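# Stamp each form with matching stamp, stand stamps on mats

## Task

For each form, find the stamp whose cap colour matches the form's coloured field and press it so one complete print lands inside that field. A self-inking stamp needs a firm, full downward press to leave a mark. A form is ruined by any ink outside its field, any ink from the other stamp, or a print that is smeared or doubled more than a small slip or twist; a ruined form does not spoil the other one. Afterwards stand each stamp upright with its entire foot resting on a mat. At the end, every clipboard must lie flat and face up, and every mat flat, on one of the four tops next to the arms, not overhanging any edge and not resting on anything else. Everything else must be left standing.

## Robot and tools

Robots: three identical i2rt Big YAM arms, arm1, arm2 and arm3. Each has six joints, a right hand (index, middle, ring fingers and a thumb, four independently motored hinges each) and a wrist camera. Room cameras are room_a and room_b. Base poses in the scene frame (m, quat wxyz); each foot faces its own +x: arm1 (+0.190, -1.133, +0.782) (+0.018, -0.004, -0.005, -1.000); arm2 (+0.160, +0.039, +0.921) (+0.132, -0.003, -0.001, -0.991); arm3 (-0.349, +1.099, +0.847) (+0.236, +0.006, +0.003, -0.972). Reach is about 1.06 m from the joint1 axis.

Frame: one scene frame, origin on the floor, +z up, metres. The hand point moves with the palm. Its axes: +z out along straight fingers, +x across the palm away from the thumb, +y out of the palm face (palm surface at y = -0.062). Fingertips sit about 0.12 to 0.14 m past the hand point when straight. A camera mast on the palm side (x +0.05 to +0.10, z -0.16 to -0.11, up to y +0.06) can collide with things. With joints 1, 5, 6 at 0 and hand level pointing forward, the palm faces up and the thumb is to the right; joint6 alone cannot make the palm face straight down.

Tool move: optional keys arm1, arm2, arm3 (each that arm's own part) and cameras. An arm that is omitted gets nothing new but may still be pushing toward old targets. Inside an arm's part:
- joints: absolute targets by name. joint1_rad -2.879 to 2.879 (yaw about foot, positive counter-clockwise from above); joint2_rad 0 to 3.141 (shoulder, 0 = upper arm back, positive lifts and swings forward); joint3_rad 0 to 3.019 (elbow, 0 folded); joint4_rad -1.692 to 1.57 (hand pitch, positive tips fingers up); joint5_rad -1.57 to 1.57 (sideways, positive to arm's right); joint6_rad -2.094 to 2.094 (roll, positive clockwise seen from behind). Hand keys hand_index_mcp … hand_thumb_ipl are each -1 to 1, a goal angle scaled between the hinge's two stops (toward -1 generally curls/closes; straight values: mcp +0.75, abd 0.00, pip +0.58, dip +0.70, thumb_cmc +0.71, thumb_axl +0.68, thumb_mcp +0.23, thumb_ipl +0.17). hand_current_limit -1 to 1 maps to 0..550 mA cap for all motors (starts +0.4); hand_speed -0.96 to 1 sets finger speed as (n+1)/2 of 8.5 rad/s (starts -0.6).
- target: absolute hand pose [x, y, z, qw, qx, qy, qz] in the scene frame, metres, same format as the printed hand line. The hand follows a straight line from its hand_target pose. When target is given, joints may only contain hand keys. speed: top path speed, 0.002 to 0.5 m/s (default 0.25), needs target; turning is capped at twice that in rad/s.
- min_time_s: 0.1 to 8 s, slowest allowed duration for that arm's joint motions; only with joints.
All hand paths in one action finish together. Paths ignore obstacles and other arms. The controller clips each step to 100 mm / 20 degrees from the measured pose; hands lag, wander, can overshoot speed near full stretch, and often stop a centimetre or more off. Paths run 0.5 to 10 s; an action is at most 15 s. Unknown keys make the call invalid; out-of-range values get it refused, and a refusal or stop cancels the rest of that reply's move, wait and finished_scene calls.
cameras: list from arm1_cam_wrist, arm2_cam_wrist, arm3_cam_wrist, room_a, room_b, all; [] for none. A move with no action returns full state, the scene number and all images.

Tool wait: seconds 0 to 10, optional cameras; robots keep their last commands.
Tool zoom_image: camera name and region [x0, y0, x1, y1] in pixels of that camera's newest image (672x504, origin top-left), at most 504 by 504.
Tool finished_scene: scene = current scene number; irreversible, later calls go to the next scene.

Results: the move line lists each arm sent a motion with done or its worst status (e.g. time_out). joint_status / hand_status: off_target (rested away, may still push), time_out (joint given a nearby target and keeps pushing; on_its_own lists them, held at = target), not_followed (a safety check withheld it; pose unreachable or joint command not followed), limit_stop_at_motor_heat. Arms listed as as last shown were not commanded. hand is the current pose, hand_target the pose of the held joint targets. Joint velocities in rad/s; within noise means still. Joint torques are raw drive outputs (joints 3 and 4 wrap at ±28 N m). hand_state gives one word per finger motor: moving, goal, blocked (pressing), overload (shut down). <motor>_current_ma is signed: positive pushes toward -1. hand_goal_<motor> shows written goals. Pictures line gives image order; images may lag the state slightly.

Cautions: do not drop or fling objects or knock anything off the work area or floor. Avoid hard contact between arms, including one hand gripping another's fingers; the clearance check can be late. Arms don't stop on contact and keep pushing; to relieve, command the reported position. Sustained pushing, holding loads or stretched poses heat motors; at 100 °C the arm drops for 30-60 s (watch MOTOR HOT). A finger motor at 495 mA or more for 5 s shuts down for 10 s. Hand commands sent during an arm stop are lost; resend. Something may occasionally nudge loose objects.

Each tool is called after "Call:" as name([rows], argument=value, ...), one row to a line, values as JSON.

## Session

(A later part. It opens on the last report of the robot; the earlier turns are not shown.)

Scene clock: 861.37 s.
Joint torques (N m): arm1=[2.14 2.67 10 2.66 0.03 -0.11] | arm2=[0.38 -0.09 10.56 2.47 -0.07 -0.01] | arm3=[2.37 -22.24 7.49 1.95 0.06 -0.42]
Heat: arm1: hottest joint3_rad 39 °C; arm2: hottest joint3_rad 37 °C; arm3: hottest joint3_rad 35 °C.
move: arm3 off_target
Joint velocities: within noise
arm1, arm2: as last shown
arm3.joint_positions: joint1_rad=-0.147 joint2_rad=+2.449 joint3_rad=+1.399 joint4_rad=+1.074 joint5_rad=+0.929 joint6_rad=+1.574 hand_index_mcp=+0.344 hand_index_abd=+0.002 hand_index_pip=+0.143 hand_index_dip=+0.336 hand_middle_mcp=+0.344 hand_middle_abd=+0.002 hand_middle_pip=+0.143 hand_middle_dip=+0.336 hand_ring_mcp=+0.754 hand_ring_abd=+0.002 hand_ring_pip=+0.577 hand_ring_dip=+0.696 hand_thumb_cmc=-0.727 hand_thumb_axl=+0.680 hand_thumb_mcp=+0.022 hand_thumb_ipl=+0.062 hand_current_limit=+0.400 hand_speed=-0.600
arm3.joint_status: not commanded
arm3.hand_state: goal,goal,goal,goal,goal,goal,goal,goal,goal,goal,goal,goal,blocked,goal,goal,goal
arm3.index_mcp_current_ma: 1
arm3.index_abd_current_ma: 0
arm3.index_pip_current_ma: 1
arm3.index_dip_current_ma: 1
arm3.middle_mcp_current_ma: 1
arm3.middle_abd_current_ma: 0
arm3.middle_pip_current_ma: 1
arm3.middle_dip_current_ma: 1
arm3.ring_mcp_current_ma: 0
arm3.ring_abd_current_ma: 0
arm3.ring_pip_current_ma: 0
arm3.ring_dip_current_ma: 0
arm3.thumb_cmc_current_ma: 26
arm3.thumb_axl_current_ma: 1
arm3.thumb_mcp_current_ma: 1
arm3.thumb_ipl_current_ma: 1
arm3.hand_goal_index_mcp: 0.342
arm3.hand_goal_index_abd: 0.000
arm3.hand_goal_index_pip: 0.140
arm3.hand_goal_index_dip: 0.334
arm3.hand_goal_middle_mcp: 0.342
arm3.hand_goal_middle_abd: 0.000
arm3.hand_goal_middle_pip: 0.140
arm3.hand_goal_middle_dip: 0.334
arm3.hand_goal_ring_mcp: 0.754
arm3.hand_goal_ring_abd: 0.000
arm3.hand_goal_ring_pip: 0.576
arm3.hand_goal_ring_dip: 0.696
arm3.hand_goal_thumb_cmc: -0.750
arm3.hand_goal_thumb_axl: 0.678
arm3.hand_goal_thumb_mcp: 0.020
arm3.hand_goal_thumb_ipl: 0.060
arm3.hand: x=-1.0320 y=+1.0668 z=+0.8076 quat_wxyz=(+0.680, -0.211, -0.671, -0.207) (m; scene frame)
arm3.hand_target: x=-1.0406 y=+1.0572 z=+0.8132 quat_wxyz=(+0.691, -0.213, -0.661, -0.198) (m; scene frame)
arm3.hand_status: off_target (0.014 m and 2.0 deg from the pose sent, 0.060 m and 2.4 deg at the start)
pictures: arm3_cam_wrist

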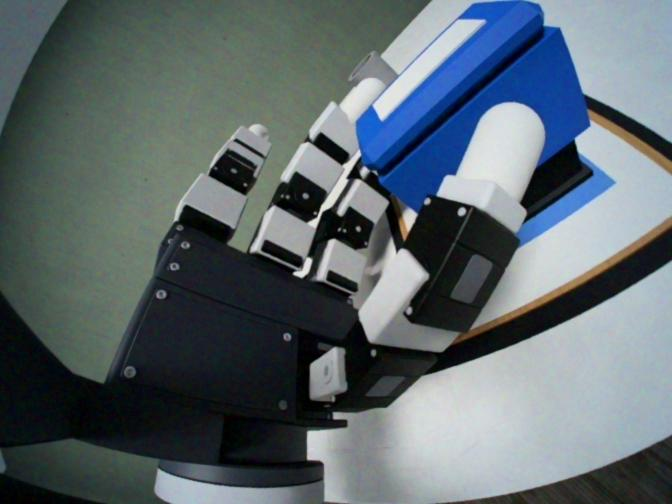

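Call:
move(arm3={"joints": {"hand_thumb_mcp": -0.18, "hand_index_mcp": 0.15, "hand_middle_mcp": 0.15}}, cameras=[])

Call:
move(arm3={"joints": {"hand_thumb_mcp": -0.27, "hand_index_mcp": 0.04, "hand_middle_mcp": 0.06}}, cameras=["arm3_cam_wrist"])

Call:
move(arm3={"target": [-1.0412, 1.0571, 0.96, 0.6915, -0.2131, -0.6613, -0.1987], "speed": 0.1}, cameras=["arm3_cam_wrist", "room_a"])

Call:
zoom_image(camera="arm3_cam_wrist", region=[440, 130, 672, 330])

Scene clock: 867.27 s.
Joint torques (N m): arm1=[2.08 2.73 10.03 2.66 0.03 -0.11] | arm2=[0.38 -0.03 10.56 2.45 -0.07 -0.01] | arm3=[2.32 -22.3 7.51 1.96 -0.06 -0.42]
Heat: arm1: hottest joint3_rad 39 °C; arm2: hottest joint3_rad 37 °C; arm3: hottest joint3_rad 35 °C.
move: arm3 off_target
Joint velocities: within noise
arm1, arm2: as last shown
arm3.joint_positions: joint1_rad=-0.146 joint2_rad=+2.449 joint3_rad=+1.399 joint4_rad=+1.074 joint5_rad=+0.932 joint6_rad=+1.571 hand_index_mcp=+0.175 hand_index_abd=+0.002 hand_index_pip=+0.147 hand_index_dip=+0.337 hand_middle_mcp=+0.184 hand_middle_abd=+0.002 hand_middle_pip=+0.150 hand_middle_dip=+0.337 hand_ring_mcp=+0.754 hand_ring_abd=+0.002 hand_ring_pip=+0.577 hand_ring_dip=+0.696 hand_thumb_cmc=-0.737 hand_thumb_axl=+0.680 hand_thumb_mcp=-0.109 hand_thumb_ipl=+0.076 hand_current_limit=+0.400 hand_speed=-0.600
arm3.joint_status: hand_index_mcp off_target (ended at +0.175, target +0.150); hand_middle_mcp off_target (ended at +0.184, target +0.150); hand_thumb_mcp off_target (ended at -0.109, target -0.180)
arm3.hand_state: blocked,goal,goal,goal,blocked,goal,goal,goal,goal,goal,goal,goal,goal,goal,blocked,goal
arm3.index_mcp_current_ma: 33
arm3.index_abd_current_ma: 1
arm3.index_pip_current_ma: 4
arm3.index_dip_current_ma: 1
arm3.middle_mcp_current_ma: 52
arm3.middle_abd_current_ma: 0
arm3.middle_pip_current_ma: 7
arm3.middle_dip_current_ma: 1
arm3.ring_mcp_current_ma: 0
arm3.ring_abd_current_ma: 0
arm3.ring_pip_current_ma: 0
arm3.ring_dip_current_ma: 0
arm3.thumb_cmc_current_ma: 11
arm3.thumb_axl_current_ma: 1
arm3.thumb_mcp_current_ma: 221
arm3.thumb_ipl_current_ma: 24
arm3.hand_goal_index_mcp: 0.150
arm3.hand_goal_index_abd: 0.000
arm3.hand_goal_index_pip: 0.140
arm3.hand_goal_index_dip: 0.334
arm3.hand_goal_middle_mcp: 0.150
arm3.hand_goal_middle_abd: 0.000
arm3.hand_goal_middle_pip: 0.140
arm3.hand_goal_middle_dip: 0.334
arm3.hand_goal_ring_mcp: 0.754
arm3.hand_goal_ring_abd: 0.000
arm3.hand_goal_ring_pip: 0.576
arm3.hand_goal_ring_dip: 0.696
arm3.hand_goal_thumb_cmc: -0.750
arm3.hand_goal_thumb_axl: 0.678
arm3.hand_goal_thumb_mcp: -0.180
arm3.hand_goal_thumb_ipl: 0.060
arm3.hand: x=-1.0315 y=+1.0669 z=+0.8078 quat_wxyz=(+0.679, -0.211, -0.671, -0.208) (m; scene frame)
arm3.hand_target: x=-1.0407 y=+1.0572 z=+0.8132 quat_wxyz=(+0.691, -0.213, -0.661, -0.198) (m; scene frame)
arm3.hand_status: not commanded
pictures: none
No camera images: "cameras" was empty.

Scene clock: 867.77 s.
Joint torques (N m): arm1=[2.08 2.73 10 2.67 0.03 -0.11] | arm2=[0.38 -0.09 10.55 2.47 -0.07 -0.01] | arm3=[2.26 -22.42 7.46 1.94 -0.01 -0.42]
Heat: arm1: hottest joint3_rad 39 °C; arm2: hottest joint3_rad 37 °C; arm3: hottest joint3_rad 35 °C.
move: arm3 off_target
Joint velocities: within noise
arm1.joint_positions: joint1_rad=+0.735 joint2_rad=+0.647 joint3_rad=+1.436 joint4_rad=-1.366 joint5_rad=+0.029 joint6_rad=+1.135 hand_index_mcp=+0.755 hand_index_abd=+0.000 hand_index_pip=+0.577 hand_index_dip=+0.696 hand_middle_mcp=+0.755 hand_middle_abd=+0.000 hand_middle_pip=+0.577 hand_middle_dip=+0.696 hand_ring_mcp=+0.755 hand_ring_abd=+0.000 hand_ring_pip=+0.577 hand_ring_dip=+0.696 hand_thumb_cmc=+0.715 hand_thumb_axl=+0.677 hand_thumb_mcp=+0.226 hand_thumb_ipl=+0.168 hand_current_limit=+0.400 hand_speed=-0.600
arm1.joint_status: not commanded
arm1.hand_state: goal,goal,goal,goal,goal,goal,goal,goal,goal,goal,goal,goal,goal,goal,goal,goal
arm1.index_mcp_current_ma: 4
arm1.index_abd_current_ma: 1
arm1.index_pip_current_ma: 2
arm1.index_dip_current_ma: 0
arm1.middle_mcp_current_ma: 4
arm1.middle_abd_current_ma: 1
arm1.middle_pip_current_ma: 2
arm1.middle_dip_current_ma: 0
arm1.ring_mcp_current_ma: 4
arm1.ring_abd_current_ma: 1
arm1.ring_pip_current_ma: 2
arm1.ring_dip_current_ma: 0
arm1.thumb_cmc_current_ma: 2
arm1.thumb_axl_current_ma: -3
arm1.thumb_mcp_current_ma: -2
arm1.thumb_ipl_current_ma: -1
arm1.hand_goal_index_mcp: 0.754
arm1.hand_goal_index_abd: 0.000
arm1.hand_goal_index_pip: 0.576
arm1.hand_goal_index_dip: 0.696
arm1.hand_goal_middle_mcp: 0.754
arm1.hand_goal_middle_abd: 0.000
arm1.hand_goal_middle_pip: 0.576
arm1.hand_goal_middle_dip: 0.696
arm1.hand_goal_ring_mcp: 0.754
arm1.hand_goal_ring_abd: 0.000
arm1.hand_goal_ring_pip: 0.576
arm1.hand_goal_ring_dip: 0.696
arm1.hand_goal_thumb_cmc: 0.714
arm1.hand_goal_thumb_axl: 0.678
arm1.hand_goal_thumb_mcp: 0.226
arm1.hand_goal_thumb_ipl: 0.168
arm1.hand: x=-0.0438 y=-1.2302 z=+1.3483 quat_wxyz=(+0.478, +0.491, -0.725, +0.069) (m; scene frame)
arm1.hand_target: x=-0.0402 y=-1.2316 z=+1.3606 quat_wxyz=(+0.490, +0.492, -0.716, +0.075) (m; scene frame)
arm1.hand_status: not commanded
arm2: as last shown
arm3.joint_positions: joint1_rad=-0.146 joint2_rad=+2.449 joint3_rad=+1.399 joint4_rad=+1.074 joint5_rad=+0.930 joint6_rad=+1.571 hand_index_mcp=+0.147 hand_index_abd=+0.003 hand_index_pip=+0.168 hand_index_dip=+0.342 hand_middle_mcp=+0.158 hand_middle_abd=+0.002 hand_middle_pip=+0.164 hand_middle_dip=+0.342 hand_ring_mcp=+0.754 hand_ring_abd=+0.002 hand_ring_pip=+0.577 hand_ring_dip=+0.696 hand_thumb_cmc=-0.735 hand_thumb_axl=+0.683 hand_thumb_mcp=-0.111 hand_thumb_ipl=+0.094 hand_current_limit=+0.400 hand_speed=-0.600
arm3.joint_status: hand_index_mcp off_target (ended at +0.147, target +0.040); hand_middle_mcp off_target (ended at +0.158, target +0.060); hand_thumb_mcp off_target (ended at -0.111, target -0.270)
arm3.hand_state: blocked,goal,blocked,goal,blocked,goal,blocked,goal,goal,goal,goal,goal,goal,goal,blocked,blocked
arm3.index_mcp_current_ma: 306
arm3.index_abd_current_ma: 1
arm3.index_pip_current_ma: 36
arm3.index_dip_current_ma: 5
arm3.middle_mcp_current_ma: 270
arm3.middle_abd_current_ma: 1
arm3.middle_pip_current_ma: 27
arm3.middle_dip_current_ma: 5
arm3.ring_mcp_current_ma: 0
arm3.ring_abd_current_ma: 0
arm3.ring_pip_current_ma: 0
arm3.ring_dip_current_ma: 0
arm3.thumb_cmc_current_ma: 14
arm3.thumb_axl_current_ma: 3
arm3.thumb_mcp_current_ma: 385
arm3.thumb_ipl_current_ma: 74
arm3.hand_goal_index_mcp: 0.040
arm3.hand_goal_index_abd: 0.000
arm3.hand_goal_index_pip: 0.140
arm3.hand_goal_index_dip: 0.334
arm3.hand_goal_middle_mcp: 0.060
arm3.hand_goal_middle_abd: 0.000
arm3.hand_goal_middle_pip: 0.140
arm3.hand_goal_middle_dip: 0.334
arm3.hand_goal_ring_mcp: 0.754
arm3.hand_goal_ring_abd: 0.000
arm3.hand_goal_ring_pip: 0.576
arm3.hand_goal_ring_dip: 0.696
arm3.hand_goal_thumb_cmc: -0.750
arm3.hand_goal_thumb_axl: 0.678
arm3.hand_goal_thumb_mcp: -0.270
arm3.hand_goal_thumb_ipl: 0.060
arm3.hand: x=-1.0318 y=+1.0667 z=+0.8079 quat_wxyz=(+0.680, -0.211, -0.671, -0.208) (m; scene frame)
arm3.hand_target: x=-1.0406 y=+1.0572 z=+0.8131 quat_wxyz=(+0.691, -0.213, -0.661, -0.198) (m; scene frame)
arm3.hand_status: not commanded
pictures: arm3_cam_wrist

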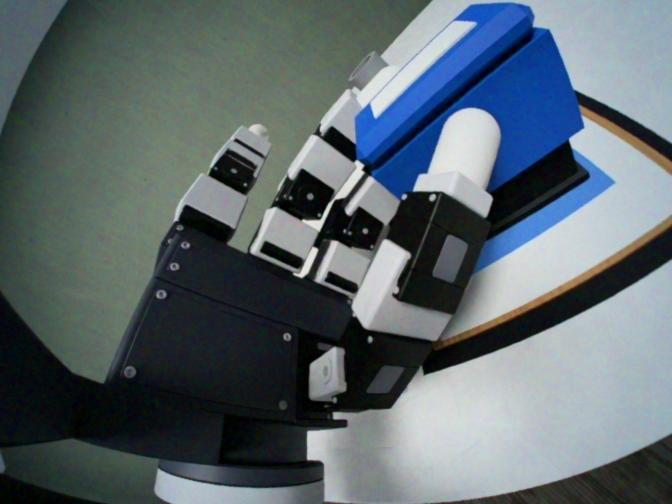

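Scene clock: 870.07 s.
Joint torques (N m): arm1=[2.02 2.73 10.02 2.67 0.03 -0.11] | arm2=[0.38 -0.03 10.56 2.47 -0.07 -0.02] | arm3=[2.14 -25.93 6.93 1.05 -0.05 -0.45]
Heat: arm1: hottest joint3_rad 39 °C; arm2: hottest joint3_rad 37 °C; arm3: hottest joint3_rad 35 °C.
move: arm3 off_target
Joint velocities: within noise
arm1: as last shown
arm2.joint_positions: joint1_rad=+0.716 joint2_rad=+0.642 joint3_rad=+1.453 joint4_rad=-1.214 joint5_rad=-0.095 joint6_rad=+1.077 hand_index_mcp=+0.755 hand_index_abd=+0.001 hand_index_pip=+0.577 hand_index_dip=+0.696 hand_middle_mcp=+0.755 hand_middle_abd=+0.001 hand_middle_pip=+0.577 hand_middle_dip=+0.696 hand_ring_mcp=+0.755 hand_ring_abd=+0.001 hand_ring_pip=+0.577 hand_ring_dip=+0.696 hand_thumb_cmc=+0.715 hand_thumb_axl=+0.677 hand_thumb_mcp=+0.226 hand_thumb_ipl=+0.168 hand_current_limit=+0.400 hand_speed=-0.600
arm2.joint_status: not commanded
arm2.hand_state: goal,goal,goal,goal,goal,goal,goal,goal,goal,goal,goal,goal,goal,goal,goal,goal
arm2.index_mcp_current_ma: 1
arm2.index_abd_current_ma: 0
arm2.index_pip_current_ma: 1
arm2.index_dip_current_ma: 0
arm2.middle_mcp_current_ma: 1
arm2.middle_abd_current_ma: 0
arm2.middle_pip_current_ma: 1
arm2.middle_dip_current_ma: 0
arm2.ring_mcp_current_ma: 1
arm2.ring_abd_current_ma: 1
arm2.ring_pip_current_ma: 1
arm2.ring_dip_current_ma: 0
arm2.thumb_cmc_current_ma: 1
arm2.thumb_axl_current_ma: -1
arm2.thumb_mcp_current_ma: 0
arm2.thumb_ipl_current_ma: 0
arm2.hand_goal_index_mcp: 0.754
arm2.hand_goal_index_abd: 0.000
arm2.hand_goal_index_pip: 0.576
arm2.hand_goal_index_dip: 0.696
arm2.hand_goal_middle_mcp: 0.754
arm2.hand_goal_middle_abd: 0.000
arm2.hand_goal_middle_pip: 0.576
arm2.hand_goal_middle_dip: 0.696
arm2.hand_goal_ring_mcp: 0.754
arm2.hand_goal_ring_abd: 0.000
arm2.hand_goal_ring_pip: 0.576
arm2.hand_goal_ring_dip: 0.696
arm2.hand_goal_thumb_cmc: 0.714
arm2.hand_goal_thumb_axl: 0.678
arm2.hand_goal_thumb_mcp: 0.226
arm2.hand_goal_thumb_ipl: 0.168
arm2.hand: x=-0.0406 y=-0.1414 z=+1.5305 quat_wxyz=(+0.527, +0.580, -0.597, +0.170) (m; scene frame)
arm2.hand_target: x=-0.0383 y=-0.1379 z=+1.5446 quat_wxyz=(+0.540, +0.574, -0.590, +0.173) (m; scene frame)
arm2.hand_status: not commanded
arm3.joint_positions: joint1_rad=-0.146 joint2_rad=+2.194 joint3_rad=+1.348 joint4_rad=+0.870 joint5_rad=+0.930 joint6_rad=+1.573 hand_index_mcp=+0.143 hand_index_abd=+0.009 hand_index_pip=+0.168 hand_index_dip=+0.342 hand_middle_mcp=+0.157 hand_middle_abd=+0.010 hand_middle_pip=+0.165 hand_middle_dip=+0.343 hand_ring_mcp=+0.754 hand_ring_abd=+0.002 hand_ring_pip=+0.577 hand_ring_dip=+0.696 hand_thumb_cmc=-0.734 hand_thumb_axl=+0.683 hand_thumb_mcp=-0.111 hand_thumb_ipl=+0.095 hand_current_limit=+0.400 hand_speed=-0.600
arm3.joint_status: not commanded
arm3.hand_state: blocked,goal,blocked,goal,blocked,goal,blocked,goal,goal,goal,goal,goal,goal,goal,blocked,blocked
arm3.index_mcp_current_ma: 292
arm3.index_abd_current_ma: 5
arm3.index_pip_current_ma: 36
arm3.index_dip_current_ma: 5
arm3.middle_mcp_current_ma: 266
arm3.middle_abd_current_ma: 6
arm3.middle_pip_current_ma: 29
arm3.middle_dip_current_ma: 6
arm3.ring_mcp_current_ma: 0
arm3.ring_abd_current_ma: 0
arm3.ring_pip_current_ma: 0
arm3.ring_dip_current_ma: 0
arm3.thumb_cmc_current_ma: 15
arm3.thumb_axl_current_ma: 3
arm3.thumb_mcp_current_ma: 385
arm3.thumb_ipl_current_ma: 78
arm3.hand_goal_index_mcp: 0.040
arm3.hand_goal_index_abd: 0.000
arm3.hand_goal_index_pip: 0.140
arm3.hand_goal_index_dip: 0.334
arm3.hand_goal_middle_mcp: 0.060
arm3.hand_goal_middle_abd: 0.000
arm3.hand_goal_middle_pip: 0.140
arm3.hand_goal_middle_dip: 0.334
arm3.hand_goal_ring_mcp: 0.754
arm3.hand_goal_ring_abd: 0.000
arm3.hand_goal_ring_pip: 0.576
arm3.hand_goal_ring_dip: 0.696
arm3.hand_goal_thumb_cmc: -0.750
arm3.hand_goal_thumb_axl: 0.678
arm3.hand_goal_thumb_mcp: -0.270
arm3.hand_goal_thumb_ipl: 0.060
arm3.hand: x=-1.0375 y=+1.0642 z=+0.9319 quat_wxyz=(+0.680, -0.211, -0.671, -0.207) (m; scene frame)
arm3.hand_target: x=-1.0408 y=+1.0575 z=+0.9595 quat_wxyz=(+0.691, -0.213, -0.661, -0.199) (m; scene frame)
arm3.hand_status: off_target (0.029 m and 2.0 deg from the pose sent, 0.153 m and 2.1 deg at the start)
pictures: arm3_cam_wrist, room_a

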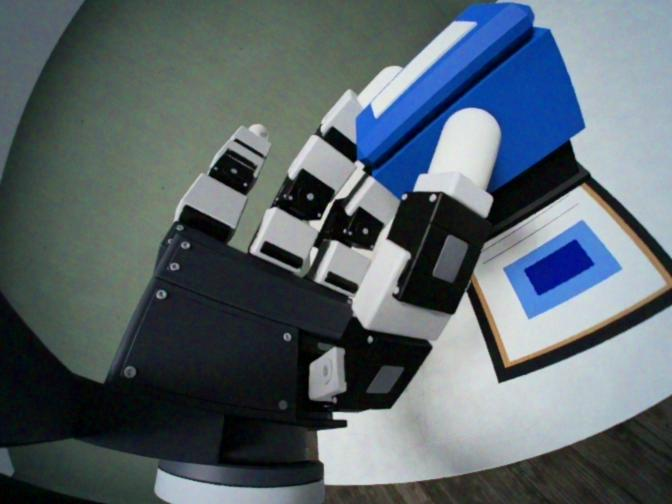

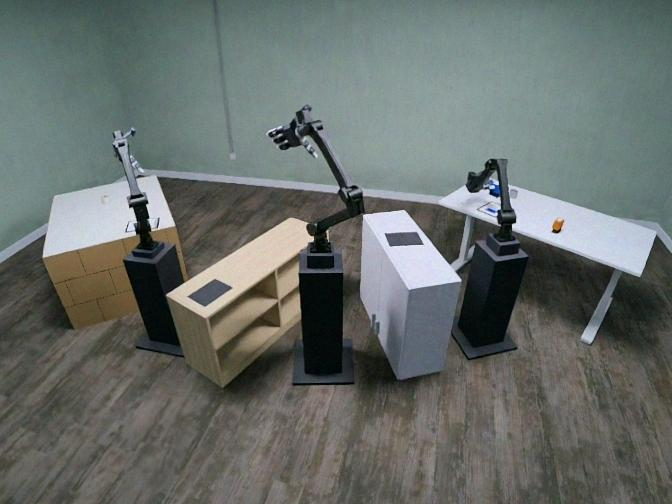

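Scaled by 2.172 from the camera's 672x504 image, which has a finer 960x720 frame.

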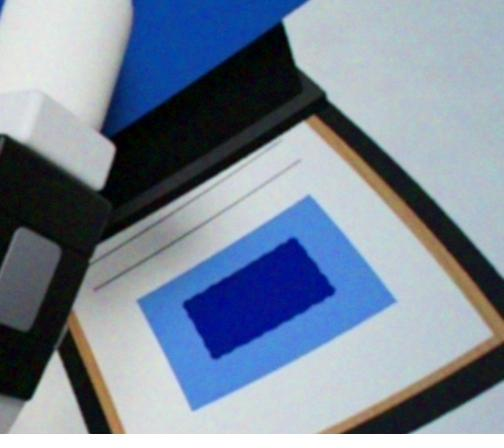

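Call:
move(arm3={"target": [-0.95, 1.05, 1.20, 0.6915, -0.2131, -0.6613, -0.1987], "speed": 0.25}, cameras=[])

Call:
move(arm3={"joints": {"joint1_rad": 0.95, "joint5_rad": 0.2}, "min_time_s": 3}, cameras=["arm3_cam_wrist", "room_a", "room_b"])

Scene clock: 885.37 s.
Joint torques (N m): arm1=[2.08 2.78 10.03 2.67 0.03 -0.11] | arm2=[0.38 -0.03 10.58 2.47 -0.07 -0.01] | arm3=[2.2 -19.25 10.51 0.99 0.07 -0.47]
Heat: arm1: hottest joint3_rad 39 °C; arm2: hottest joint3_rad 37 °C; arm3: hottest joint3_rad 34 °C.
move: arm3 off_target
Joint velocities: within noise
arm1, arm2: as last shown
arm3.joint_positions: joint1_rad=-0.081 joint2_rad=+1.644 joint3_rad=+1.240 joint4_rad=+0.430 joint5_rad=+0.993 joint6_rad=+1.567 hand_index_mcp=+0.143 hand_index_abd=+0.010 hand_index_pip=+0.169 hand_index_dip=+0.342 hand_middle_mcp=+0.157 hand_middle_abd=+0.010 hand_middle_pip=+0.165 hand_middle_dip=+0.343 hand_ring_mcp=+0.754 hand_ring_abd=+0.002 hand_ring_pip=+0.577 hand_ring_dip=+0.696 hand_thumb_cmc=-0.734 hand_thumb_axl=+0.683 hand_thumb_mcp=-0.111 hand_thumb_ipl=+0.096 hand_current_limit=+0.400 hand_speed=-0.600
arm3.joint_status: not commanded
arm3.hand_state: blocked,goal,blocked,goal,blocked,goal,blocked,goal,goal,goal,goal,goal,goal,goal,blocked,blocked
arm3.index_mcp_current_ma: 288
arm3.index_abd_current_ma: 5
arm3.index_pip_current_ma: 36
arm3.index_dip_current_ma: 5
arm3.middle_mcp_current_ma: 263
arm3.middle_abd_current_ma: 6
arm3.middle_pip_current_ma: 30
arm3.middle_dip_current_ma: 6
arm3.ring_mcp_current_ma: 0
arm3.ring_abd_current_ma: 0
arm3.ring_pip_current_ma: 0
arm3.ring_dip_current_ma: 0
arm3.thumb_cmc_current_ma: 15
arm3.thumb_axl_current_ma: 3
arm3.thumb_mcp_current_ma: 385
arm3.thumb_ipl_current_ma: 80
arm3.hand_goal_index_mcp: 0.040
arm3.hand_goal_index_abd: 0.000
arm3.hand_goal_index_pip: 0.140
arm3.hand_goal_index_dip: 0.334
arm3.hand_goal_middle_mcp: 0.060
arm3.hand_goal_middle_abd: 0.000
arm3.hand_goal_middle_pip: 0.140
arm3.hand_goal_middle_dip: 0.334
arm3.hand_goal_ring_mcp: 0.754
arm3.hand_goal_ring_abd: 0.000
arm3.hand_goal_ring_pip: 0.576
arm3.hand_goal_ring_dip: 0.696
arm3.hand_goal_thumb_cmc: -0.750
arm3.hand_goal_thumb_axl: 0.678
arm3.hand_goal_thumb_mcp: -0.270
arm3.hand_goal_thumb_ipl: 0.060
arm3.hand: x=-0.9496 y=+1.0556 z=+1.1736 quat_wxyz=(+0.680, -0.209, -0.672, -0.207) (m; scene frame)
arm3.hand_target: x=-0.9493 y=+1.0504 z=+1.1997 quat_wxyz=(+0.691, -0.213, -0.661, -0.199) (m; scene frame)
arm3.hand_status: off_target (0.027 m and 2.1 deg from the pose sent, 0.282 m and 2.0 deg at the start)
pictures: none
No camera images: "cameras" was empty.

Scene clock: 888.83 s.
Joint torques (N m): arm1=[2.02 2.78 10 2.66 0.03 -0.11] | arm2=[0.38 -0.03 10.56 2.47 -0.06 -0.01] | arm3=[1.32 -19.9 11.06 1.7 -0.03 -0.48]
Heat: arm1: hottest joint3_rad 39 °C; arm2: hottest joint3_rad 37 °C; arm3: hottest joint3_rad 35 °C.
move: arm3 done
Joint velocities: within noise
arm1, arm2: as last shown
arm3.joint_positions: joint1_rad=+0.956 joint2_rad=+1.644 joint3_rad=+1.240 joint4_rad=+0.425 joint5_rad=+0.200 joint6_rad=+1.567 hand_index_mcp=+0.142 hand_index_abd=+0.010 hand_index_pip=+0.169 hand_index_dip=+0.342 hand_middle_mcp=+0.157 hand_middle_abd=+0.010 hand_middle_pip=+0.165 hand_middle_dip=+0.343 hand_ring_mcp=+0.754 hand_ring_abd=+0.002 hand_ring_pip=+0.577 hand_ring_dip=+0.696 hand_thumb_cmc=-0.734 hand_thumb_axl=+0.683 hand_thumb_mcp=-0.111 hand_thumb_ipl=+0.096 hand_current_limit=+0.400 hand_speed=-0.600
arm3.joint_status: all done
arm3.hand_state: blocked,goal,blocked,goal,blocked,goal,blocked,goal,goal,goal,goal,goal,goal,goal,blocked,blocked
arm3.index_mcp_current_ma: 287
arm3.index_abd_current_ma: 5
arm3.index_pip_current_ma: 36
arm3.index_dip_current_ma: 6
arm3.middle_mcp_current_ma: 262
arm3.middle_abd_current_ma: 6
arm3.middle_pip_current_ma: 30
arm3.middle_dip_current_ma: 6
arm3.ring_mcp_current_ma: 0
arm3.ring_abd_current_ma: 0
arm3.ring_pip_current_ma: 0
arm3.ring_dip_current_ma: 0
arm3.thumb_cmc_current_ma: 15
arm3.thumb_axl_current_ma: 3
arm3.thumb_mcp_current_ma: 385
arm3.thumb_ipl_current_ma: 81
arm3.hand_goal_index_mcp: 0.040
arm3.hand_goal_index_abd: 0.000
arm3.hand_goal_index_pip: 0.140
arm3.hand_goal_index_dip: 0.334
arm3.hand_goal_middle_mcp: 0.060
arm3.hand_goal_middle_abd: 0.000
arm3.hand_goal_middle_pip: 0.140
arm3.hand_goal_middle_dip: 0.334
arm3.hand_goal_ring_mcp: 0.754
arm3.hand_goal_ring_abd: 0.000
arm3.hand_goal_ring_pip: 0.576
arm3.hand_goal_ring_dip: 0.696
arm3.hand_goal_thumb_cmc: -0.750
arm3.hand_goal_thumb_axl: 0.678
arm3.hand_goal_thumb_mcp: -0.270
arm3.hand_goal_thumb_ipl: 0.060
arm3.hand: x=-0.5655 y=+0.4229 z=+1.1748 quat_wxyz=(+0.578, +0.405, -0.576, +0.413) (m; scene frame)
arm3.hand_target: x=-0.5704 y=+0.4240 z=+1.2082 quat_wxyz=(+0.594, +0.393, -0.562, +0.420) (m; scene frame)
arm3.hand_status: not commanded
pictures: arm3_cam_wrist, room_a, room_b

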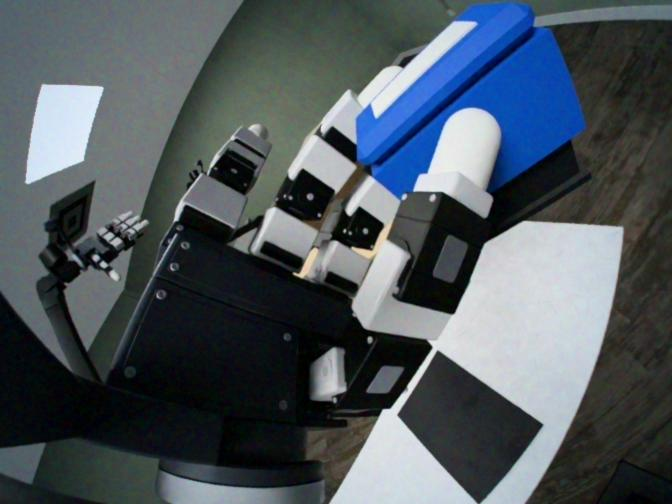

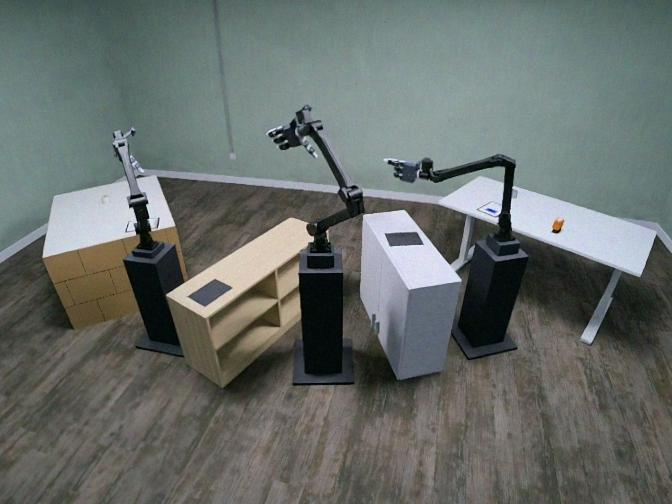

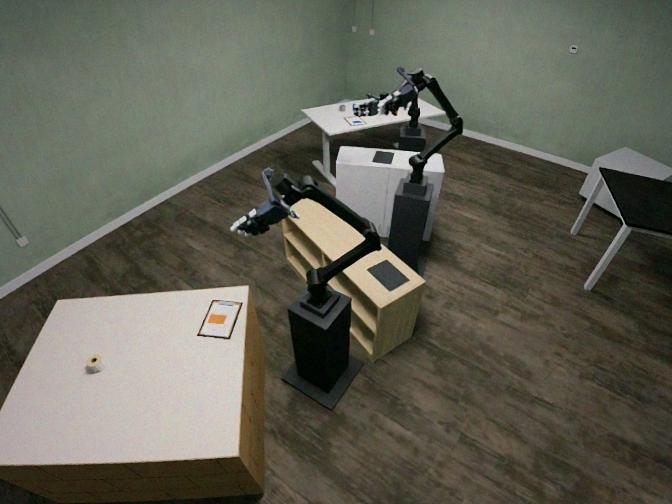

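Call:
move(arm3={"target": [-0.305, 0.520, 1.01, 0.4126, 0.5690, -0.3984, 0.5892], "speed": 0.2}, cameras=["arm3_cam_wrist", "room_a"])

Scene clock: 926.67 s.
Joint torques (N m): arm1=[2.14 2.73 10.02 2.67 0.02 -0.11] | arm2=[0.38 -0.09 10.56 2.47 -0.07 -0.01] | arm3=[2.2 -13.57 6.72 2.86 -0.05 -0.48]
Heat: arm1: hottest joint3_rad 39 °C; arm2: hottest joint3_rad 37 °C; arm3: hottest joint3_rad 38 °C.
move: arm3 off_target
Joint velocities: within noise
arm1, arm2: as last shown
arm3.joint_positions: joint1_rad=+1.262 joint2_rad=+1.640 joint3_rad=+0.608 joint4_rad=+1.023 joint5_rad=-0.177 joint6_rad=+1.577 hand_index_mcp=+0.142 hand_index_abd=+0.010 hand_index_pip=+0.169 hand_index_dip=+0.342 hand_middle_mcp=+0.156 hand_middle_abd=+0.010 hand_middle_pip=+0.165 hand_middle_dip=+0.343 hand_ring_mcp=+0.754 hand_ring_abd=+0.002 hand_ring_pip=+0.577 hand_ring_dip=+0.696 hand_thumb_cmc=-0.734 hand_thumb_axl=+0.683 hand_thumb_mcp=-0.111 hand_thumb_ipl=+0.096 hand_current_limit=+0.400 hand_speed=-0.600
arm3.joint_status: not commanded
arm3.hand_state: blocked,goal,blocked,goal,blocked,goal,blocked,goal,goal,goal,goal,goal,goal,goal,blocked,blocked
arm3.index_mcp_current_ma: 287
arm3.index_abd_current_ma: 5
arm3.index_pip_current_ma: 37
arm3.index_dip_current_ma: 6
arm3.middle_mcp_current_ma: 262
arm3.middle_abd_current_ma: 6
arm3.middle_pip_current_ma: 30
arm3.middle_dip_current_ma: 6
arm3.ring_mcp_current_ma: 0
arm3.ring_abd_current_ma: 0
arm3.ring_pip_current_ma: 0
arm3.ring_dip_current_ma: 0
arm3.thumb_cmc_current_ma: 15
arm3.thumb_axl_current_ma: 3
arm3.thumb_mcp_current_ma: 385
arm3.thumb_ipl_current_ma: 81
arm3.hand_goal_index_mcp: 0.040
arm3.hand_goal_index_abd: 0.000
arm3.hand_goal_index_pip: 0.140
arm3.hand_goal_index_dip: 0.334
arm3.hand_goal_middle_mcp: 0.060
arm3.hand_goal_middle_abd: 0.000
arm3.hand_goal_middle_pip: 0.140
arm3.hand_goal_middle_dip: 0.334
arm3.hand_goal_ring_mcp: 0.754
arm3.hand_goal_ring_abd: 0.000
arm3.hand_goal_ring_pip: 0.576
arm3.hand_goal_ring_dip: 0.696
arm3.hand_goal_thumb_cmc: -0.750
arm3.hand_goal_thumb_axl: 0.678
arm3.hand_goal_thumb_mcp: -0.270
arm3.hand_goal_thumb_ipl: 0.060
arm3.hand: x=-0.3082 y=+0.5256 z=+0.9928 quat_wxyz=(+0.398, +0.578, -0.416, +0.578) (m; scene frame)
arm3.hand_target: x=-0.3050 y=+0.5205 z=+1.0100 quat_wxyz=(+0.413, +0.569, -0.399, +0.589) (m; scene frame)
arm3.hand_status: off_target (0.018 m and 3.0 deg from the pose sent, 0.323 m and 39.4 deg at the start)
pictures: arm3_cam_wrist, room_a

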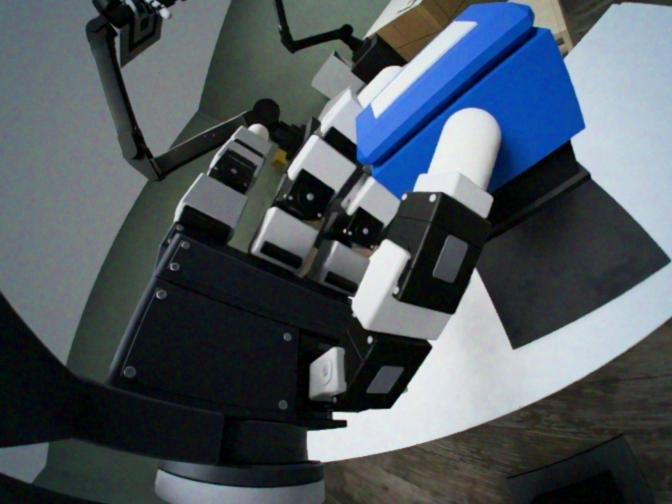

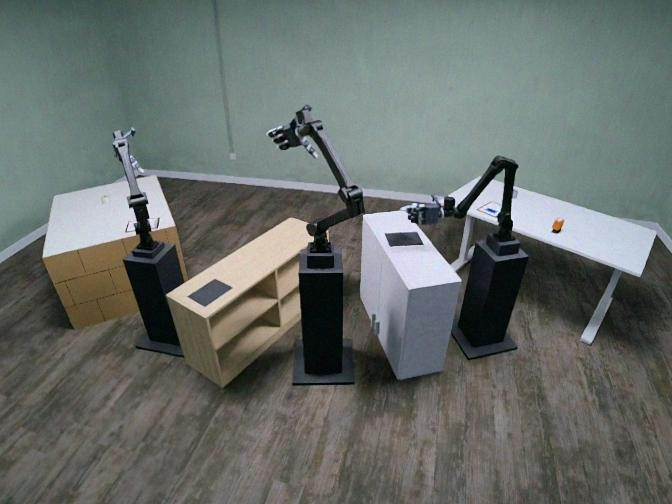

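Call:
move(arm3={"target": [-0.305, 0.520, 0.893, 0.4213, 0.5688, -0.3899, 0.5890], "speed": 0.12}, cameras=["arm3_cam_wrist", "room_a"])

Call:
zoom_image(camera="room_a", region=[370, 180, 470, 260])

Scene clock: 948.30 s.
Joint torques (N m): arm1=[2.08 2.73 10.02 2.67 0.03 -0.11] | arm2=[0.38 -0.03 10.56 2.47 -0.07 -0.02] | arm3=[2.02 -15.79 4.71 2.85 -0.11 -0.64]
Heat: arm1: hottest joint3_rad 39 °C; arm2: hottest joint3_rad 37 °C; arm3: hottest joint3_rad 36 °C.
move: arm3 off_target
Joint velocities: within noise
arm1, arm2: as last shown
arm3.joint_positions: joint1_rad=+1.262 joint2_rad=+2.057 joint3_rad=+0.611 joint4_rad=+1.438 joint5_rad=-0.177 joint6_rad=+1.574 hand_index_mcp=+0.142 hand_index_abd=+0.010 hand_index_pip=+0.169 hand_index_dip=+0.342 hand_middle_mcp=+0.156 hand_middle_abd=+0.010 hand_middle_pip=+0.165 hand_middle_dip=+0.343 hand_ring_mcp=+0.754 hand_ring_abd=+0.002 hand_ring_pip=+0.577 hand_ring_dip=+0.696 hand_thumb_cmc=-0.734 hand_thumb_axl=+0.683 hand_thumb_mcp=-0.111 hand_thumb_ipl=+0.096 hand_current_limit=+0.400 hand_speed=-0.600
arm3.joint_status: not commanded
arm3.hand_state: blocked,goal,blocked,goal,blocked,goal,blocked,goal,goal,goal,goal,goal,goal,goal,blocked,blocked
arm3.index_mcp_current_ma: 287
arm3.index_abd_current_ma: 5
arm3.index_pip_current_ma: 37
arm3.index_dip_current_ma: 6
arm3.middle_mcp_current_ma: 262
arm3.middle_abd_current_ma: 6
arm3.middle_pip_current_ma: 30
arm3.middle_dip_current_ma: 6
arm3.ring_mcp_current_ma: 0
arm3.ring_abd_current_ma: 0
arm3.ring_pip_current_ma: 0
arm3.ring_dip_current_ma: 0
arm3.thumb_cmc_current_ma: 15
arm3.thumb_axl_current_ma: 3
arm3.thumb_mcp_current_ma: 385
arm3.thumb_ipl_current_ma: 81
arm3.hand_goal_index_mcp: 0.040
arm3.hand_goal_index_abd: 0.000
arm3.hand_goal_index_pip: 0.140
arm3.hand_goal_index_dip: 0.334
arm3.hand_goal_middle_mcp: 0.060
arm3.hand_goal_middle_abd: 0.000
arm3.hand_goal_middle_pip: 0.140
arm3.hand_goal_middle_dip: 0.334
arm3.hand_goal_ring_mcp: 0.754
arm3.hand_goal_ring_abd: 0.000
arm3.hand_goal_ring_pip: 0.576
arm3.hand_goal_ring_dip: 0.696
arm3.hand_goal_thumb_cmc: -0.750
arm3.hand_goal_thumb_axl: 0.678
arm3.hand_goal_thumb_mcp: -0.270
arm3.hand_goal_thumb_ipl: 0.060
arm3.hand: x=-0.3077 y=+0.5315 z=+0.8729 quat_wxyz=(+0.400, +0.578, -0.414, +0.579) (m; scene frame)
arm3.hand_target: x=-0.3050 y=+0.5208 z=+0.8930 quat_wxyz=(+0.421, +0.569, -0.390, +0.589) (m; scene frame)
arm3.hand_status: off_target (0.023 m and 4.0 deg from the pose sent, 0.100 m and 4.3 deg at the start)
pictures: arm3_cam_wrist, room_a

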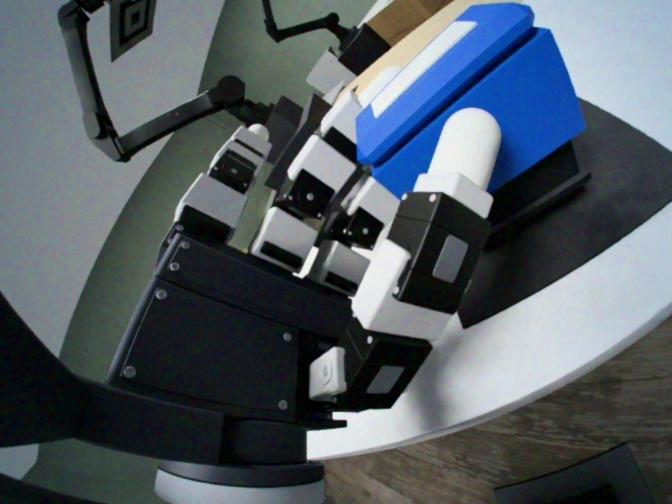

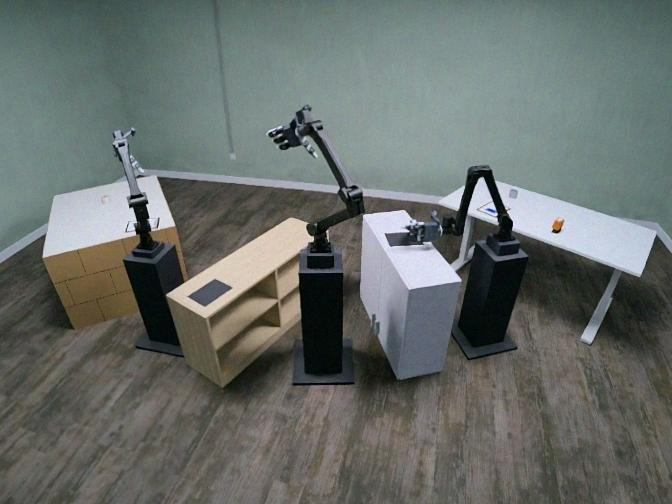

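Scaled by 5.040 from the camera's 672x504 image, which has a finer 960x720 frame.

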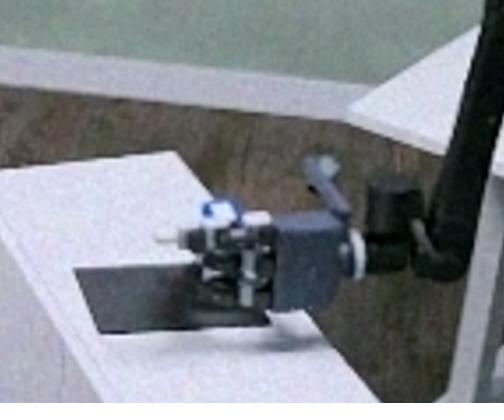

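Call:
move(arm3={"target": [-0.305, 0.519, 0.868, 0.4213, 0.5688, -0.3899, 0.5890], "speed": 0.06}, cameras=["arm3_cam_wrist"])

Call:
zoom_image(camera="arm3_cam_wrist", region=[440, 130, 640, 330])

Scene clock: 963.10 s.
Joint torques (N m): arm1=[2.08 2.73 10.02 2.67 0.03 -0.11] | arm2=[0.38 -0.03 10.56 2.45 -0.07 -0.02] | arm3=[2.02 -15.56 4.14 2.91 -0.09 -0.59]
Heat: arm1: hottest joint3_rad 39 °C; arm2: hottest joint3_rad 37 °C; arm3: hottest joint3_rad 35 °C.
move: arm3 off_target
Joint velocities: within noise
arm1, arm2: as last shown
arm3.joint_positions: joint1_rad=+1.262 joint2_rad=+2.139 joint3_rad=+0.637 joint4_rad=+1.502 joint5_rad=-0.180 joint6_rad=+1.570 hand_index_mcp=+0.140 hand_index_abd=+0.010 hand_index_pip=+0.169 hand_index_dip=+0.343 hand_middle_mcp=+0.156 hand_middle_abd=+0.011 hand_middle_pip=+0.165 hand_middle_dip=+0.343 hand_ring_mcp=+0.754 hand_ring_abd=+0.002 hand_ring_pip=+0.577 hand_ring_dip=+0.696 hand_thumb_cmc=-0.735 hand_thumb_axl=+0.683 hand_thumb_mcp=-0.111 hand_thumb_ipl=+0.096 hand_current_limit=+0.400 hand_speed=-0.600
arm3.joint_status: not commanded
arm3.hand_state: blocked,goal,blocked,goal,blocked,goal,blocked,goal,goal,goal,goal,goal,goal,goal,blocked,blocked
arm3.index_mcp_current_ma: 279
arm3.index_abd_current_ma: 5
arm3.index_pip_current_ma: 38
arm3.index_dip_current_ma: 7
arm3.middle_mcp_current_ma: 262
arm3.middle_abd_current_ma: 6
arm3.middle_pip_current_ma: 30
arm3.middle_dip_current_ma: 6
arm3.ring_mcp_current_ma: 0
arm3.ring_abd_current_ma: 0
arm3.ring_pip_current_ma: 0
arm3.ring_dip_current_ma: 0
arm3.thumb_cmc_current_ma: 14
arm3.thumb_axl_current_ma: 3
arm3.thumb_mcp_current_ma: 385
arm3.thumb_ipl_current_ma: 83
arm3.hand_goal_index_mcp: 0.040
arm3.hand_goal_index_abd: 0.000
arm3.hand_goal_index_pip: 0.140
arm3.hand_goal_index_dip: 0.334
arm3.hand_goal_middle_mcp: 0.060
arm3.hand_goal_middle_abd: 0.000
arm3.hand_goal_middle_pip: 0.140
arm3.hand_goal_middle_dip: 0.334
arm3.hand_goal_ring_mcp: 0.754
arm3.hand_goal_ring_abd: 0.000
arm3.hand_goal_ring_pip: 0.576
arm3.hand_goal_ring_dip: 0.696
arm3.hand_goal_thumb_cmc: -0.750
arm3.hand_goal_thumb_axl: 0.678
arm3.hand_goal_thumb_mcp: -0.270
arm3.hand_goal_thumb_ipl: 0.060
arm3.hand: x=-0.3067 y=+0.5289 z=+0.8527 quat_wxyz=(+0.402, +0.577, -0.410, +0.580) (m; scene frame)
arm3.hand_target: x=-0.3050 y=+0.5196 z=+0.8680 quat_wxyz=(+0.421, +0.569, -0.390, +0.589) (m; scene frame)
arm3.hand_status: off_target (0.018 m and 3.5 deg from the pose sent, 0.014 m and 4.0 deg at the start)
pictures: arm3_cam_wrist

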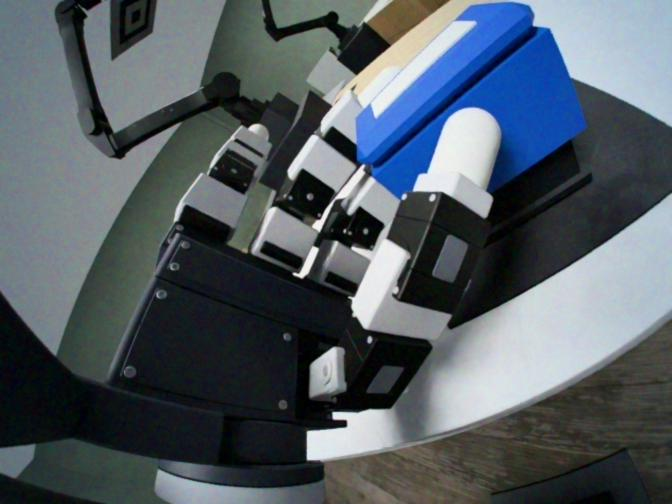

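Scaled by 2.520 from the camera's 672x504 image, which has a finer 960x720 frame.

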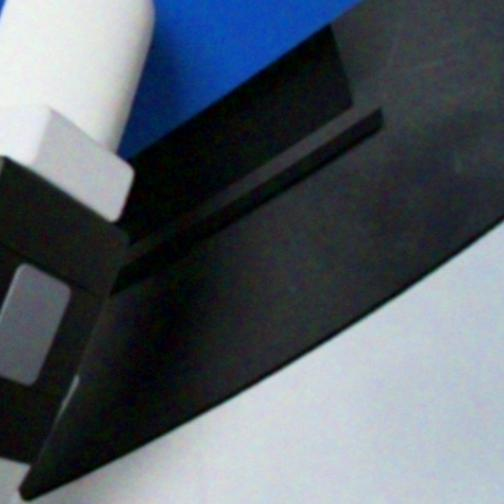

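Call:
move(arm3={"target": [-0.305, 0.518, 0.855, 0.4213, 0.5688, -0.3899, 0.5890], "speed": 0.04}, cameras=["arm3_cam_wrist"])

Call:
zoom_image(camera="arm3_cam_wrist", region=[440, 130, 640, 330])

Scene clock: 968.13 s.
Joint torques (N m): arm1=[2.02 2.73 10.02 2.66 0.03 -0.11] | arm2=[0.38 -0.09 10.56 2.47 -0.07 -0.02] | arm3=[1.9 -14.97 3.89 2.54 -0.06 -0.48]
Heat: arm1: hottest joint3_rad 39 °C; arm2: hottest joint3_rad 37 °C; arm3: hottest joint3_rad 34 °C.
move: arm3 off_target
Joint velocities: within noise
arm1, arm2: as last shown
arm3.joint_positions: joint1_rad=+1.262 joint2_rad=+2.174 joint3_rad=+0.655 joint4_rad=+1.540 joint5_rad=-0.182 joint6_rad=+1.560 hand_index_mcp=+0.125 hand_index_abd=+0.010 hand_index_pip=+0.169 hand_index_dip=+0.343 hand_middle_mcp=+0.156 hand_middle_abd=+0.011 hand_middle_pip=+0.171 hand_middle_dip=+0.343 hand_ring_mcp=+0.754 hand_ring_abd=+0.002 hand_ring_pip=+0.577 hand_ring_dip=+0.696 hand_thumb_cmc=-0.750 hand_thumb_axl=+0.679 hand_thumb_mcp=-0.111 hand_thumb_ipl=+0.099 hand_current_limit=+0.400 hand_speed=-0.600
arm3.joint_status: not commanded
arm3.hand_state: blocked,goal,blocked,goal,blocked,goal,blocked,goal,goal,goal,goal,goal,goal,goal,blocked,blocked
arm3.index_mcp_current_ma: 216
arm3.index_abd_current_ma: 5
arm3.index_pip_current_ma: 38
arm3.index_dip_current_ma: 7
arm3.middle_mcp_current_ma: 262
arm3.middle_abd_current_ma: 6
arm3.middle_pip_current_ma: 40
arm3.middle_dip_current_ma: 6
arm3.ring_mcp_current_ma: 0
arm3.ring_abd_current_ma: 0
arm3.ring_pip_current_ma: 0
arm3.ring_dip_current_ma: 0
arm3.thumb_cmc_current_ma: 0
arm3.thumb_axl_current_ma: 0
arm3.thumb_mcp_current_ma: 385
arm3.thumb_ipl_current_ma: 92
arm3.hand_goal_index_mcp: 0.040
arm3.hand_goal_index_abd: 0.000
arm3.hand_goal_index_pip: 0.140
arm3.hand_goal_index_dip: 0.334
arm3.hand_goal_middle_mcp: 0.060
arm3.hand_goal_middle_abd: 0.000
arm3.hand_goal_middle_pip: 0.140
arm3.hand_goal_middle_dip: 0.334
arm3.hand_goal_ring_mcp: 0.754
arm3.hand_goal_ring_abd: 0.000
arm3.hand_goal_ring_pip: 0.576
arm3.hand_goal_ring_dip: 0.696
arm3.hand_goal_thumb_cmc: -0.750
arm3.hand_goal_thumb_axl: 0.678
arm3.hand_goal_thumb_mcp: -0.270
arm3.hand_goal_thumb_ipl: 0.060
arm3.hand: x=-0.3058 y=+0.5251 z=+0.8489 quat_wxyz=(+0.409, +0.575, -0.402, +0.584) (m; scene frame)
arm3.hand_target: x=-0.3049 y=+0.5183 z=+0.8552 quat_wxyz=(+0.421, +0.569, -0.390, +0.589) (m; scene frame)
arm3.hand_status: off_target (0.009 m and 2.1 deg from the pose sent, 0.011 m and 3.5 deg at the start)
pictures: arm3_cam_wrist

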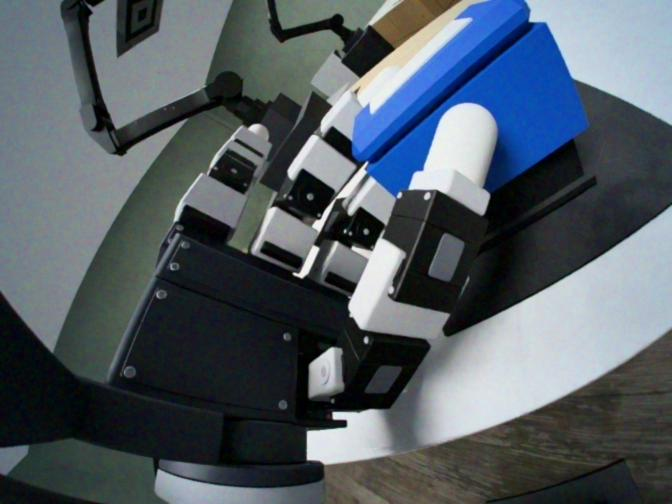

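Scaled by 2.520 from the camera's 672x504 image, which has a finer 960x720 frame.

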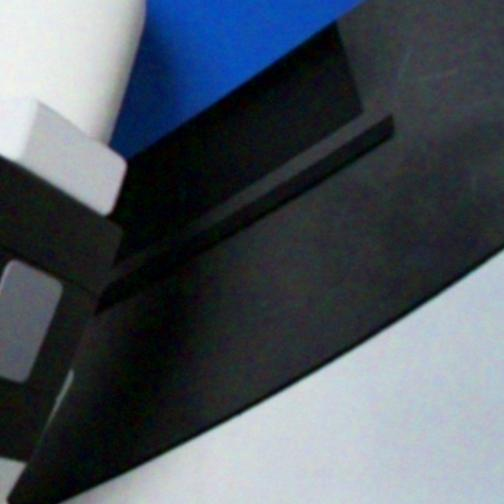

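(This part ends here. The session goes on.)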